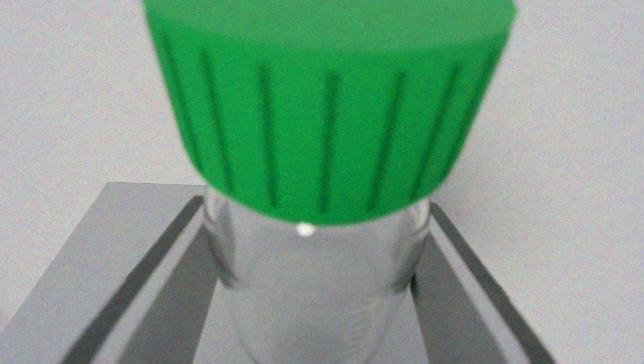

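Scene clock: 87.10 s.
Joint torques (N m): left_arm=[-12.08 16.85 8.84 -5.75 -0.28 -2.19 0.36] | right_arm=[-14.16 -16.17 -7.97 -0.58 1.06 -1.81 0.12]
External joint torques (N m): left_arm=[-0.29 1.52 0.26 -0.15 -0.14 -0.2 0.34] | right_arm=[-0.34 -1.89 0.6 0.13 0.03 -0.14 0.12]
Wrist force (N): left_arm=[1.0 -5.0 -0.3] | right_arm=[3.4 5.7 -0.4]
Wrist torque (N m): left_arm=[0.18 0.12 -0.10] | right_arm=[-0.19 0.10 -0.10]
Wrist force, peak (N): left_arm=[0.9 -5.4 -0.3] | right_arm=[3.2 7.4 -0.1]
move: done
base_odometry: x=-0.331 y=+2.468 heading=+1.814
lidar_m: 0.50 0.53 0.72 1.38 2.14 3.06 5.33 2.94 2.38 2.02 0.73 0.53
base_status: not commanded
joint_positions: torso_squat_rad=+0.350 torso_shift_rad=+0.000 torso_pitch_rad=+0.000 torso_yaw_rad=+0.000 left_shoulder_pitch_rad=-0.105 left_shoulder_roll_rad=+0.902 left_shoulder_yaw_rad=+0.406 left_elbow_rad=-1.969 left_forearm_roll_rad=+0.851 left_wrist_pitch_rad=+0.873 left_hand_roll_rad=-1.429 left_gripper_m=+0.085 right_shoulder_pitch_rad=-0.657 right_shoulder_roll_rad=-1.293 right_shoulder_yaw_rad=-0.174 right_elbow_rad=-1.963 right_forearm_roll_rad=-0.939 right_wrist_pitch_rad=+1.228 right_hand_roll_rad=+1.029 right_gripper_m=+0.055 head_pan_rad=-0.300 head_tilt_rad=+0.350
joint_status: all done
wheel_motors_off: 0
motor_effort: left_wheel=-10(11) right_wheel=+1(2)
chest: x=-0.2280 y=-0.0002 z=+1.2475 quat_wxyz=(+1.000, +0.000, +0.000, +0.000)
left_hand: x=+0.2646 y=+0.4397 z=+1.2645 quat_wxyz=(+0.550, +0.444, -0.444, -0.550)
right_hand: x=+0.2652 y=-0.3697 z=+1.4404 quat_wxyz=(+0.552, -0.443, -0.441, +0.553)
right_hand_status: reached (checked arc that bows 29 mm and turns the hand up to 5 deg, planned for 1.0 s): 1 mm and 0.7 deg off.
pictures: none

Scene clock: 88.33 s.
Joint torques (N m): left_arm=[-12.35 17.09 8.64 -5.84 -0.25 -2.15 0.27] | right_arm=[-15.7 -11.53 -7.35 -0.52 1.58 -1.45 0.1]
External joint torques (N m): left_arm=[-0.56 1.76 0.06 -0.24 -0.11 -0.15 0.26] | right_arm=[-1.24 -1.38 1.18 0.04 0.23 -0.04 0.1]
Wrist force (N): left_arm=[1.0 -5.2 0.0] | right_arm=[3.8 5.8 -0.6]
Wrist torque (N m): left_arm=[0.20 0.13 -0.09] | right_arm=[-0.19 0.17 -0.12]
Wrist force, peak (N): left_arm=[0.8 -5.3 -0.4] | right_arm=[3.0 7.0 -1.6]
move: done
base_odometry: x=-0.331 y=+2.468 heading=+1.814
lidar_m: 0.50 0.53 0.72 1.38 2.14 3.05 5.33 2.94 2.38 2.02 0.73 0.53
base_status: not commanded
joint_positions: torso_squat_rad=+0.350 torso_shift_rad=+0.000 torso_pitch_rad=+0.000 torso_yaw_rad=+0.000 left_shoulder_pitch_rad=-0.105 left_shoulder_roll_rad=+0.902 left_shoulder_yaw_rad=+0.406 left_elbow_rad=-1.969 left_forearm_roll_rad=+0.851 left_wrist_pitch_rad=+0.873 left_hand_roll_rad=-1.429 left_gripper_m=+0.085 right_shoulder_pitch_rad=-0.680 right_shoulder_roll_rad=-1.068 right_shoulder_yaw_rad=+0.085 right_elbow_rad=-2.332 right_forearm_roll_rad=-0.712 right_wrist_pitch_rad=+1.255 right_hand_roll_rad=+0.804 right_gripper_m=+0.055 head_pan_rad=-0.300 head_tilt_rad=+0.350
joint_status: all done
wheel_motors_off: 0
motor_effort: left_wheel=-10(11) right_wheel=+2(2)
chest: x=-0.2280 y=-0.0002 z=+1.2475 quat_wxyz=(+1.000, +0.000, +0.000, +0.000)
left_hand: x=+0.2646 y=+0.4396 z=+1.2645 quat_wxyz=(+0.550, +0.445, -0.444, -0.550)
right_hand: x=+0.2400 y=-0.2001 z=+1.3648 quat_wxyz=(+0.473, -0.383, -0.499, +0.617)
right_hand_status: reached (checked arc that bows 15 mm and turns the hand up to 15 deg, planned for 0.9 s): 0 mm and 0.0 deg off.
pictures: none

Request:
{"api": "move", "payload": {"target": {"side": "right", "x": 0.272, "y": 0.01, "z": 1.362, "quat_wxyz": [0.4457, -0.361, -0.5155, 0.6366]}, "min_time_s": 1.0, "cameras": ["right_wrist_camera"]}}

Request:
{"api": "move", "payload": {"target": {"side": "right", "x": 0.333, "y": 0.043, "z": 1.361, "quat_wxyz": [0.4457, -0.361, -0.5155, 0.6366]}, "min_time_s": 0.6, "cameras": ["right_wrist_camera"]}}

Scene clock: 90.77 s.
Joint torques (N m): left_arm=[-12.58 16.87 8.76 -5.73 -0.3 -2.23 0.34] | right_arm=[-19.68 -7.17 -8.39 -1.99 1.41 -1.21 -0.04]
External joint torques (N m): left_arm=[-0.79 1.54 0.17 -0.13 -0.16 -0.24 0.32] | right_arm=[-0.22 -1.74 0.84 0.13 -0.17 -0.02 -0.03]
Wrist force (N): left_arm=[1.2 -4.9 -0.5] | right_arm=[3.6 5.4 -1.1]
Wrist torque (N m): left_arm=[0.17 0.13 -0.09] | right_arm=[-0.15 0.13 -0.16]
Wrist force, peak (N): left_arm=[0.9 -5.3 -0.5] | right_arm=[4.3 6.7 -1.4]
move: done
base_odometry: x=-0.331 y=+2.468 heading=+1.814
lidar_m: 0.51 0.53 0.72 1.37 2.14 3.06 5.33 2.95 2.39 2.02 0.73 0.52
base_status: not commanded
joint_positions: torso_squat_rad=+0.350 torso_shift_rad=+0.000 torso_pitch_rad=+0.000 torso_yaw_rad=+0.000 left_shoulder_pitch_rad=-0.105 left_shoulder_roll_rad=+0.902 left_shoulder_yaw_rad=+0.406 left_elbow_rad=-1.969 left_forearm_roll_rad=+0.851 left_wrist_pitch_rad=+0.873 left_hand_roll_rad=-1.429 left_gripper_m=+0.085 right_shoulder_pitch_rad=-1.194 right_shoulder_roll_rad=-0.545 right_shoulder_yaw_rad=+0.605 right_elbow_rad=-2.019 right_forearm_roll_rad=-0.312 right_wrist_pitch_rad=+1.437 right_hand_roll_rad=+0.652 right_gripper_m=+0.055 head_pan_rad=-0.300 head_tilt_rad=+0.350
joint_status: all done
wheel_motors_off: 0
motor_effort: left_wheel=-10(10) right_wheel=+1(2)
chest: x=-0.2280 y=-0.0002 z=+1.2475 quat_wxyz=(+1.000, +0.000, +0.000, +0.000)
left_hand: x=+0.2646 y=+0.4397 z=+1.2645 quat_wxyz=(+0.550, +0.444, -0.444, -0.550)
right_hand: x=+0.2717 y=+0.0100 z=+1.3618 quat_wxyz=(+0.446, -0.361, -0.515, +0.637)
right_hand_status: reached (checked arc that bows 26 mm and turns the hand up to 7 deg, planned for 1.0 s): 0 mm and 0.0 deg off.
right_wrist_camera: T_world_to_cam=[[0.33646, -0.94015, 0.05405, -0.16041], [-0.61327, -0.26231, -0.74505, 1.21084], [0.71463, 0.21753, -0.66482, 0.78112]] pos_world=[0.23833, -0.00312, 1.43011]

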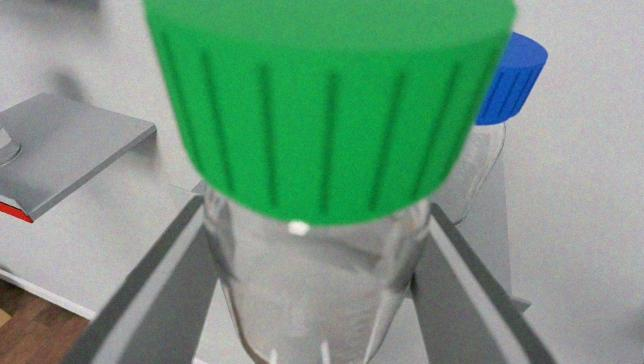

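Scene clock: 92.23 s.
Joint torques (N m): left_arm=[-12.23 16.47 8.47 -5.81 -0.2 -2.2 0.42] | right_arm=[-22.66 -7.39 -7.59 -3.44 1.59 -1.15 -0.01]
External joint torques (N m): left_arm=[-0.44 1.14 -0.11 -0.21 -0.06 -0.21 0.41] | right_arm=[-0.95 -1.38 1.66 -0.01 0.14 0.13 0]
Wrist force (N): left_arm=[0.8 -4.7 -0.3] | right_arm=[3.1 5.4 -0.7]
Wrist torque (N m): left_arm=[0.16 0.10 -0.09] | right_arm=[-0.15 0.01 -0.29]
Wrist force, peak (N): left_arm=[1.0 -5.3 0.1] | right_arm=[6.3 5.3 -0.5]
move: done
base_odometry: x=-0.331 y=+2.468 heading=+1.814
lidar_m: 0.50 0.53 0.73 1.37 2.14 3.06 5.33 2.93 2.38 2.02 0.73 0.53
base_status: not commanded
joint_positions: torso_squat_rad=+0.350 torso_shift_rad=+0.000 torso_pitch_rad=+0.000 torso_yaw_rad=+0.000 left_shoulder_pitch_rad=-0.105 left_shoulder_roll_rad=+0.902 left_shoulder_yaw_rad=+0.406 left_elbow_rad=-1.969 left_forearm_roll_rad=+0.851 left_wrist_pitch_rad=+0.873 left_hand_roll_rad=-1.429 left_gripper_m=+0.085 right_shoulder_pitch_rad=-1.283 right_shoulder_roll_rad=-0.430 right_shoulder_yaw_rad=+0.631 right_elbow_rad=-1.668 right_forearm_roll_rad=-0.281 right_wrist_pitch_rad=+1.234 right_hand_roll_rad=+0.713 right_gripper_m=+0.055 head_pan_rad=-0.300 head_tilt_rad=+0.350
joint_status: all done
wheel_motors_off: 0
motor_effort: left_wheel=-11(11) right_wheel=+1(2)
chest: x=-0.2280 y=-0.0002 z=+1.2475 quat_wxyz=(+1.000, +0.000, +0.000, +0.000)
left_hand: x=+0.2647 y=+0.4397 z=+1.2645 quat_wxyz=(+0.550, +0.444, -0.444, -0.550)
right_hand: x=+0.3329 y=+0.0428 z=+1.3608 quat_wxyz=(+0.446, -0.361, -0.515, +0.637)
right_hand_status: reached (checked arc that bows 13 mm and turns the hand up to 2 deg, planned for 0.7 s): 0 mm and 0.0 deg off.
right_wrist_camera: T_world_to_cam=[[0.33607, -0.94031, 0.05358, -0.14932], [-0.61348, -0.26172, -0.74508, 1.25632], [0.71463, 0.21753, -0.66482, 0.7296]] pos_world=[0.29953, 0.02968, 1.42911]

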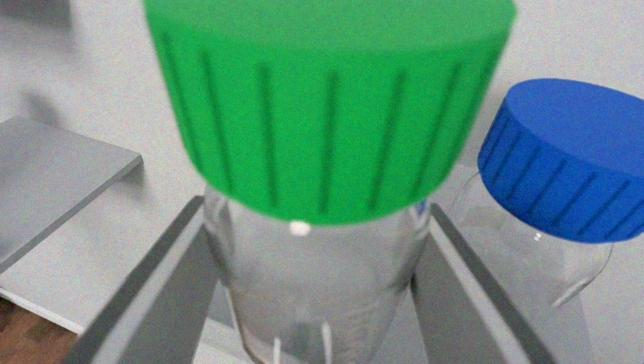

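Request:
{"api": "move", "payload": {"target": {"side": "right", "x": 0.393, "y": 0.07, "z": 1.357, "quat_wxyz": [0.4457, -0.361, -0.5155, 0.6366]}, "min_time_s": 0.7, "cameras": ["right_wrist_camera"]}}

Request:
{"api": "move", "payload": {"target": {"side": "right", "x": 0.393, "y": 0.07, "z": 1.33, "quat_wxyz": [0.4457, -0.361, -0.5155, 0.6366]}, "min_time_s": 0.6}}

Request:
{"api": "move", "payload": {"target": {"side": "right", "x": 0.393, "y": 0.07, "z": 1.326, "quat_wxyz": [0.4457, -0.361, -0.5155, 0.6366]}, "min_time_s": 0.3}}

Request:
{"api": "move", "payload": {"target": {"side": "right", "x": 0.393, "y": 0.07, "z": 1.323, "quat_wxyz": [0.4457, -0.361, -0.5155, 0.6366]}, "min_time_s": 0.3}}

Scene clock: 94.37 s.
Joint torques (N m): left_arm=[-12.31 16.8 8.8 -5.63 -0.37 -2.03 0.32] | right_arm=[-24.16 -8.25 -6.92 -4.75 1.57 -1.3 -0.11]
External joint torques (N m): left_arm=[-0.52 1.47 0.22 -0.03 -0.24 -0.04 0.3] | right_arm=[-0.43 -1.12 1.23 -0.11 0.33 0.08 -0.1]
Wrist force (N): left_arm=[1.0 -5.0 -0.4] | right_arm=[2.8 5.6 -1.0]
Wrist torque (N m): left_arm=[0.19 0.12 -0.10] | right_arm=[-0.18 0.01 -0.26]
Wrist force, peak (N): left_arm=[0.9 -5.3 -0.4] | right_arm=[4.5 6.3 -0.2]
move: done
base_odometry: x=-0.331 y=+2.468 heading=+1.814
lidar_m: 0.51 0.52 0.72 1.37 2.14 3.06 5.33 2.94 2.38 2.02 0.73 0.52
base_status: not commanded
joint_positions: torso_squat_rad=+0.350 torso_shift_rad=+0.000 torso_pitch_rad=+0.000 torso_yaw_rad=+0.000 left_shoulder_pitch_rad=-0.105 left_shoulder_roll_rad=+0.902 left_shoulder_yaw_rad=+0.406 left_elbow_rad=-1.969 left_forearm_roll_rad=+0.851 left_wrist_pitch_rad=+0.873 left_hand_roll_rad=-1.429 left_gripper_m=+0.085 right_shoulder_pitch_rad=-1.397 right_shoulder_roll_rad=-0.305 right_shoulder_yaw_rad=+0.633 right_elbow_rad=-1.258 right_forearm_roll_rad=-0.278 right_wrist_pitch_rad=+0.998 right_hand_roll_rad=+0.784 right_gripper_m=+0.055 head_pan_rad=-0.300 head_tilt_rad=+0.350
joint_status: all done
wheel_motors_off: 0
motor_effort: left_wheel=-10(10) right_wheel=+2(2)
chest: x=-0.2280 y=-0.0002 z=+1.2475 quat_wxyz=(+1.000, +0.000, +0.000, +0.000)
left_hand: x=+0.2646 y=+0.4397 z=+1.2645 quat_wxyz=(+0.550, +0.444, -0.444, -0.550)
right_hand: x=+0.3922 y=+0.0696 z=+1.3567 quat_wxyz=(+0.446, -0.361, -0.516, +0.636)
right_hand_status: reached (checked arc that bows 17 mm and turns the hand up to 2 deg, planned for 0.7 s): 1 mm and 0.0 deg off.
right_wrist_camera: T_world_to_cam=[[0.33592, -0.94036, 0.05371, -0.14396], [-0.61322, -0.26162, -0.74533, 1.297], [0.71493, 0.21743, -0.66453, 0.67821]] pos_world=[0.35883, 0.05648, 1.42511]

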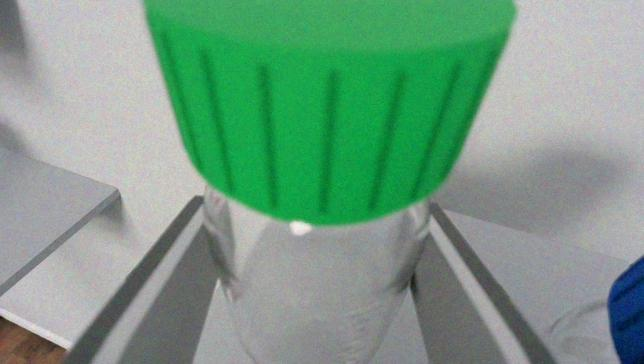

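Scene clock: 95.30 s.
Joint torques (N m): left_arm=[-12.11 16.8 8.84 -5.74 -0.28 -2.16 0.3] | right_arm=[-22.73 -6.55 -6.56 -5.05 1.44 -1.8 -0.01]
External joint torques (N m): left_arm=[-0.32 1.47 0.26 -0.14 -0.14 -0.16 0.29] | right_arm=[0.92 0.03 1.72 -0.16 0.19 -0.46 -0.01]
Wrist force (N): left_arm=[0.9 -5.0 -0.1] | right_arm=[3.7 6.0 -0.5]
Wrist torque (N m): left_arm=[0.19 0.12 -0.09] | right_arm=[-0.25 0.13 -0.12]
Wrist force, peak (N): left_arm=[0.7 -5.2 -0.4] | right_arm=[3.3 7.1 -0.7]
move: done
base_odometry: x=-0.331 y=+2.468 heading=+1.814
lidar_m: 0.51 0.53 0.73 1.38 2.15 3.06 5.33 2.94 2.38 2.02 0.73 0.53
base_status: not commanded
joint_positions: torso_squat_rad=+0.350 torso_shift_rad=+0.000 torso_pitch_rad=+0.000 torso_yaw_rad=+0.000 left_shoulder_pitch_rad=-0.105 left_shoulder_roll_rad=+0.902 left_shoulder_yaw_rad=+0.406 left_elbow_rad=-1.969 left_forearm_roll_rad=+0.851 left_wrist_pitch_rad=+0.873 left_hand_roll_rad=-1.429 left_gripper_m=+0.085 right_shoulder_pitch_rad=-1.339 right_shoulder_roll_rad=-0.298 right_shoulder_yaw_rad=+0.656 right_elbow_rad=-1.281 right_forearm_roll_rad=-0.233 right_wrist_pitch_rad=+0.972 right_hand_roll_rad=+0.756 right_gripper_m=+0.055 head_pan_rad=-0.300 head_tilt_rad=+0.350
joint_status: all done
wheel_motors_off: 0
motor_effort: left_wheel=-10(11) right_wheel=+1(2)
chest: x=-0.2280 y=-0.0002 z=+1.2475 quat_wxyz=(+1.000, +0.000, +0.000, +0.000)
left_hand: x=+0.2646 y=+0.4397 z=+1.2645 quat_wxyz=(+0.550, +0.444, -0.444, -0.550)
right_hand: x=+0.3923 y=+0.0702 z=+1.3304 quat_wxyz=(+0.446, -0.360, -0.515, +0.638)
right_hand_status: reached (checked arc that bows 2 mm and turns the hand up to 0 deg, planned for 0.6 s): 1 mm and 0.2 deg off.
pictures: none

Scene clock: 95.93 s.
Joint torques (N m): left_arm=[-12.29 16.84 8.64 -5.74 -0.27 -2.06 0.27] | right_arm=[-23.05 -5.99 -6.22 -5.37 1.67 -1.7 -0.21]
External joint torques (N m): left_arm=[-0.5 1.51 0.05 -0.13 -0.13 -0.06 0.25] | right_arm=[0.59 0.49 2.06 -0.41 0.42 -0.37 -0.2]
Wrist force (N): left_arm=[0.7 -5.0 -0.3] | right_arm=[3.7 5.3 -1.4]
Wrist torque (N m): left_arm=[0.18 0.10 -0.11] | right_arm=[-0.19 0.09 -0.09]
Wrist force, peak (N): left_arm=[0.9 -5.3 -0.5] | right_arm=[3.7 6.7 -0.6]
move: done
base_odometry: x=-0.331 y=+2.468 heading=+1.814
lidar_m: 0.51 0.53 0.73 1.38 2.15 3.06 5.33 2.94 2.38 2.02 0.73 0.52
base_status: not commanded
joint_positions: torso_squat_rad=+0.350 torso_shift_rad=+0.000 torso_pitch_rad=+0.000 torso_yaw_rad=+0.000 left_shoulder_pitch_rad=-0.105 left_shoulder_roll_rad=+0.902 left_shoulder_yaw_rad=+0.406 left_elbow_rad=-1.969 left_forearm_roll_rad=+0.851 left_wrist_pitch_rad=+0.873 left_hand_roll_rad=-1.429 left_gripper_m=+0.085 right_shoulder_pitch_rad=-1.328 right_shoulder_roll_rad=-0.295 right_shoulder_yaw_rad=+0.660 right_elbow_rad=-1.283 right_forearm_roll_rad=-0.219 right_wrist_pitch_rad=+0.965 right_hand_roll_rad=+0.748 right_gripper_m=+0.055 head_pan_rad=-0.300 head_tilt_rad=+0.350
joint_status: all done
wheel_motors_off: 0
motor_effort: left_wheel=-10(10) right_wheel=+2(2)
chest: x=-0.2280 y=-0.0002 z=+1.2475 quat_wxyz=(+1.000, +0.000, +0.000, +0.000)
left_hand: x=+0.2646 y=+0.4397 z=+1.2645 quat_wxyz=(+0.550, +0.444, -0.444, -0.550)
right_hand: x=+0.3930 y=+0.0698 z=+1.3261 quat_wxyz=(+0.446, -0.361, -0.515, +0.637)
right_hand_status: reached (checked arc that bows 0 mm and turns the hand up to 0 deg, planned for 0.3 s): 0 mm and 0.0 deg off.
pictures: none

Scene clock: 96.57 s.
Joint torques (N m): left_arm=[-12.23 16.69 9.13 -5.83 -0.32 -2.05 0.34] | right_arm=[-19.79 -5.52 -3.99 -3.89 0.35 -0.59 0.08]
External joint torques (N m): left_arm=[-0.44 1.36 0.54 -0.23 -0.18 -0.06 0.33] | right_arm=[3.85 0.9 4.29 1.09 -0.91 0.74 0.09]
Wrist force (N): left_arm=[1.1 -5.1 -0.3] | right_arm=[2.0 -2.1 -1.0]
Wrist torque (N m): left_arm=[0.19 0.14 -0.09] | right_arm=[-0.37 0.07 -0.09]
Wrist force, peak (N): left_arm=[1.0 -5.1 -0.7] | right_arm=[3.6 6.1 -0.1]
move: done
base_odometry: x=-0.331 y=+2.468 heading=+1.814
lidar_m: 0.50 0.53 0.72 1.38 2.14 3.06 5.33 2.94 2.38 2.02 0.73 0.53
base_status: not commanded
joint_positions: torso_squat_rad=+0.350 torso_shift_rad=+0.000 torso_pitch_rad=+0.000 torso_yaw_rad=+0.000 left_shoulder_pitch_rad=-0.105 left_shoulder_roll_rad=+0.902 left_shoulder_yaw_rad=+0.406 left_elbow_rad=-1.969 left_forearm_roll_rad=+0.851 left_wrist_pitch_rad=+0.873 left_hand_roll_rad=-1.429 left_gripper_m=+0.085 right_shoulder_pitch_rad=-1.323 right_shoulder_roll_rad=-0.294 right_shoulder_yaw_rad=+0.662 right_elbow_rad=-1.285 right_forearm_roll_rad=-0.212 right_wrist_pitch_rad=+0.961 right_hand_roll_rad=+0.744 right_gripper_m=+0.055 head_pan_rad=-0.300 head_tilt_rad=+0.350
joint_status: all done
wheel_motors_off: 0
motor_effort: left_wheel=-10(11) right_wheel=+2(2)
chest: x=-0.2280 y=-0.0002 z=+1.2475 quat_wxyz=(+1.000, +0.000, +0.000, +0.000)
left_hand: x=+0.2646 y=+0.4397 z=+1.2645 quat_wxyz=(+0.550, +0.445, -0.444, -0.550)
right_hand: x=+0.3930 y=+0.0699 z=+1.3240 quat_wxyz=(+0.445, -0.361, -0.516, +0.636)
right_hand_status: reached (checked arc that bows 0 mm and turns the hand up to 0 deg, planned for 0.3 s): 1 mm and 0.1 deg off.
pictures: none

Request:
{"api": "move", "payload": {"joints": {"right_gripper_m": 0.08}}}

Request:
{"api": "move", "payload": {"target": {"side": "right", "x": 0.29, "y": 0.032, "z": 1.338, "quat_wxyz": [0.4457, -0.361, -0.5155, 0.6366]}, "min_time_s": 0.7, "cameras": ["right_wrist_camera"]}}

Request:
{"api": "move", "payload": {"joints": {"left_shoulder_pitch_rad": -0.392, "left_shoulder_roll_rad": 0.974, "left_shoulder_yaw_rad": 0.064, "left_elbow_rad": -2.32, "left_forearm_roll_rad": 0.78, "left_wrist_pitch_rad": 1.057, "left_hand_roll_rad": -1.061, "right_shoulder_pitch_rad": -0.061, "right_shoulder_roll_rad": -0.569, "right_shoulder_yaw_rad": -0.187, "right_elbow_rad": -2.316, "right_forearm_roll_rad": -0.362, "right_wrist_pitch_rad": 1.021, "right_hand_roll_rad": 1.255}, "min_time_s": 1.2, "cameras": ["head_camera", "right_wrist_camera"]}}

Scene clock: 98.93 s.
Joint torques (N m): left_arm=[-12.43 16.42 8.95 -5.8 -0.33 -2.09 0.38] | right_arm=[-21.37 -6.01 -5.04 -4.36 0.95 -0.92 -0.24]
External joint torques (N m): left_arm=[-0.64 1.09 0.37 -0.2 -0.19 -0.1 0.37] | right_arm=[2.27 0.41 3.24 0.62 -0.3 0.41 -0.24]
Wrist force (N): left_arm=[1.0 -5.1 0.0] | right_arm=[3.6 3.8 -0.9]
Wrist torque (N m): left_arm=[0.20 0.11 -0.12] | right_arm=[-0.20 0.08 -0.07]
Wrist force, peak (N): left_arm=[0.8 -5.3 -0.1] | right_arm=[4.3 5.1 -0.2]
move: done
base_odometry: x=-0.331 y=+2.468 heading=+1.814
lidar_m: 0.50 0.53 0.73 1.38 2.13 3.06 5.33 2.94 2.38 2.02 0.74 0.53
base_status: not commanded
joint_positions: torso_squat_rad=+0.350 torso_shift_rad=+0.000 torso_pitch_rad=+0.000 torso_yaw_rad=+0.000 left_shoulder_pitch_rad=-0.105 left_shoulder_roll_rad=+0.902 left_shoulder_yaw_rad=+0.406 left_elbow_rad=-1.969 left_forearm_roll_rad=+0.851 left_wrist_pitch_rad=+0.873 left_hand_roll_rad=-1.429 left_gripper_m=+0.085 right_shoulder_pitch_rad=-1.322 right_shoulder_roll_rad=-0.294 right_shoulder_yaw_rad=+0.663 right_elbow_rad=-1.285 right_forearm_roll_rad=-0.212 right_wrist_pitch_rad=+0.962 right_hand_roll_rad=+0.744 right_gripper_m=+0.080 head_pan_rad=-0.300 head_tilt_rad=+0.350
joint_status: all done
wheel_motors_off: 0
motor_effort: left_wheel=-10(10) right_wheel=+1(2)
chest: x=-0.2280 y=-0.0002 z=+1.2475 quat_wxyz=(+1.000, +0.000, +0.000, +0.000)
left_hand: x=+0.2646 y=+0.4397 z=+1.2645 quat_wxyz=(+0.550, +0.445, -0.444, -0.550)
right_hand: x=+0.3930 y=+0.0699 z=+1.3235 quat_wxyz=(+0.446, -0.361, -0.516, +0.636)
pictures: none

Scene clock: 100.73 s.
Joint torques (N m): left_arm=[-12.31 16.75 8.56 -5.98 -0.36 -2.21 0.37] | right_arm=[-18.67 -5.39 -8.65 -2.89 1.33 -1.36 -0.07]
External joint torques (N m): left_arm=[-0.52 1.42 -0.02 -0.38 -0.22 -0.21 0.35] | right_arm=[1.4 -0.41 0.68 0.18 -0.23 -0.17 -0.07]
Wrist force (N): left_arm=[0.9 -5.3 -0.2] | right_arm=[3.2 5.2 -0.1]
Wrist torque (N m): left_arm=[0.22 0.09 -0.09] | right_arm=[-0.33 0.10 -0.17]
Wrist force, peak (N): left_arm=[0.4 -5.4 -0.4] | right_arm=[4.3 -10.0 0.8]
move: done
base_odometry: x=-0.331 y=+2.468 heading=+1.814
lidar_m: 0.50 0.53 0.73 1.37 2.14 3.06 5.33 2.93 2.39 2.03 0.74 0.53
base_status: not commanded
joint_positions: torso_squat_rad=+0.350 torso_shift_rad=+0.000 torso_pitch_rad=+0.000 torso_yaw_rad=+0.000 left_shoulder_pitch_rad=-0.105 left_shoulder_roll_rad=+0.902 left_shoulder_yaw_rad=+0.406 left_elbow_rad=-1.969 left_forearm_roll_rad=+0.851 left_wrist_pitch_rad=+0.873 left_hand_roll_rad=-1.429 left_gripper_m=+0.085 right_shoulder_pitch_rad=-1.174 right_shoulder_roll_rad=-0.468 right_shoulder_yaw_rad=+0.655 right_elbow_rad=-1.913 right_forearm_roll_rad=-0.223 right_wrist_pitch_rad=+1.359 right_hand_roll_rad=+0.652 right_gripper_m=+0.080 head_pan_rad=-0.300 head_tilt_rad=+0.350
joint_status: all done
wheel_motors_off: 0
motor_effort: left_wheel=-10(11) right_wheel=+0(2)
chest: x=-0.2280 y=-0.0002 z=+1.2475 quat_wxyz=(+1.000, +0.000, +0.000, +0.000)
left_hand: x=+0.2646 y=+0.4397 z=+1.2646 quat_wxyz=(+0.550, +0.445, -0.444, -0.550)
right_hand: x=+0.2901 y=+0.0321 z=+1.3380 quat_wxyz=(+0.446, -0.361, -0.515, +0.637)
right_hand_status: reached (checked arc that bows 25 mm and turns the hand up to 4 deg, planned for 0.9 s): 0 mm and 0.0 deg off.
right_wrist_camera: T_world_to_cam=[[0.33613, -0.94025, 0.0543, -0.14481], [-0.61306, -0.2622, -0.74526, 1.21043], [0.71497, 0.21721, -0.66456, 0.7469]] pos_world=[0.25673, 0.01898, 1.40631]

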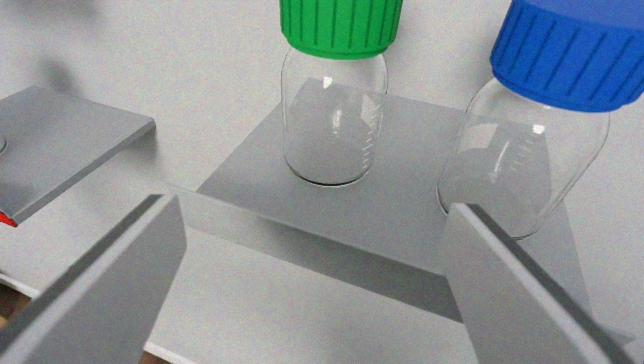

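Scene clock: 102.27 s.
Joint torques (N m): left_arm=[-13.96 12.26 7.03 -3.09 -1.01 -1.71 0.26] | right_arm=[-10.73 -10.73 -4.25 -6.47 0.36 -1.51 -0.34]
External joint torques (N m): left_arm=[-0.71 1.83 -1.55 -0.58 -0.23 0.06 0.24] | right_arm=[-0.17 -1.46 1.32 0.46 -0.27 0.35 -0.33]
Wrist force (N): left_arm=[1.0 -5.0 -0.3] | right_arm=[3.1 4.5 0.2]
Wrist torque (N m): left_arm=[0.19 0.12 -0.11] | right_arm=[-0.26 0.07 -0.25]
Wrist force, peak (N): left_arm=[0.2 -5.4 -0.4] | right_arm=[4.0 5.1 -0.2]
move: done
base_odometry: x=-0.331 y=+2.468 heading=+1.814
lidar_m: 0.51 0.52 0.72 1.37 2.13 3.07 5.33 2.95 2.38 2.02 0.74 0.53
base_status: not commanded
joint_positions: torso_squat_rad=+0.350 torso_shift_rad=+0.000 torso_pitch_rad=+0.000 torso_yaw_rad=+0.000 left_shoulder_pitch_rad=-0.392 left_shoulder_roll_rad=+0.974 left_shoulder_yaw_rad=+0.064 left_elbow_rad=-2.320 left_forearm_roll_rad=+0.780 left_wrist_pitch_rad=+1.057 left_hand_roll_rad=-1.061 left_gripper_m=+0.085 right_shoulder_pitch_rad=-0.061 right_shoulder_roll_rad=-0.569 right_shoulder_yaw_rad=-0.187 right_elbow_rad=-2.316 right_forearm_roll_rad=-0.362 right_wrist_pitch_rad=+1.021 right_hand_roll_rad=+1.255 right_gripper_m=+0.080 head_pan_rad=-0.300 head_tilt_rad=+0.350
joint_status: all done
wheel_motors_off: 0
motor_effort: left_wheel=-10(11) right_wheel=+2(2)
chest: x=-0.2280 y=-0.0003 z=+1.2475 quat_wxyz=(+1.000, +0.000, +0.000, +0.000)
left_hand: x=+0.2400 y=+0.2202 z=+1.3155 quat_wxyz=(+0.445, +0.361, -0.516, -0.636)
right_hand: x=+0.2400 y=-0.3203 z=+1.2119 quat_wxyz=(+0.549, -0.445, -0.446, +0.549)
head_camera: T_world_to_cam=[[-0.3221, -0.94641, 0.02374, -0.09635], [-0.29893, 0.07788, -0.95109, 1.37366], [0.89827, -0.31344, -0.308, 0.57382]] pos_world=[-0.13586, -0.01832, 1.48549]
right_wrist_camera: T_world_to_cam=[[-0.00545, -0.9986, 0.05264, -0.38714], [-0.66486, -0.0357, -0.74612, 1.07936], [0.74695, -0.03906, -0.66373, 0.68477]] pos_world=[0.20402, -0.32131, 1.28021]

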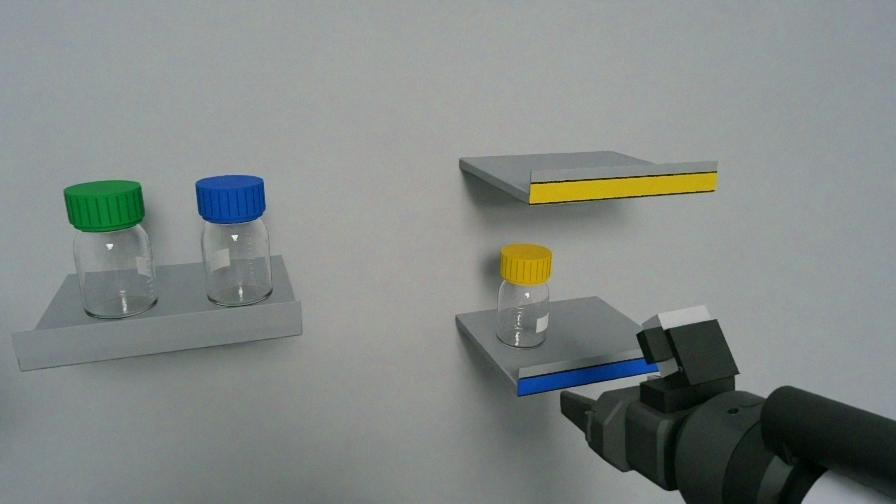

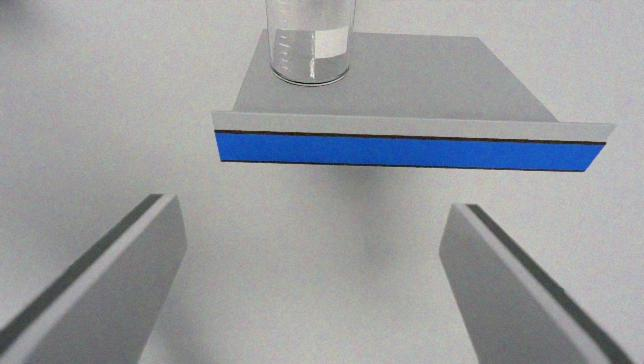

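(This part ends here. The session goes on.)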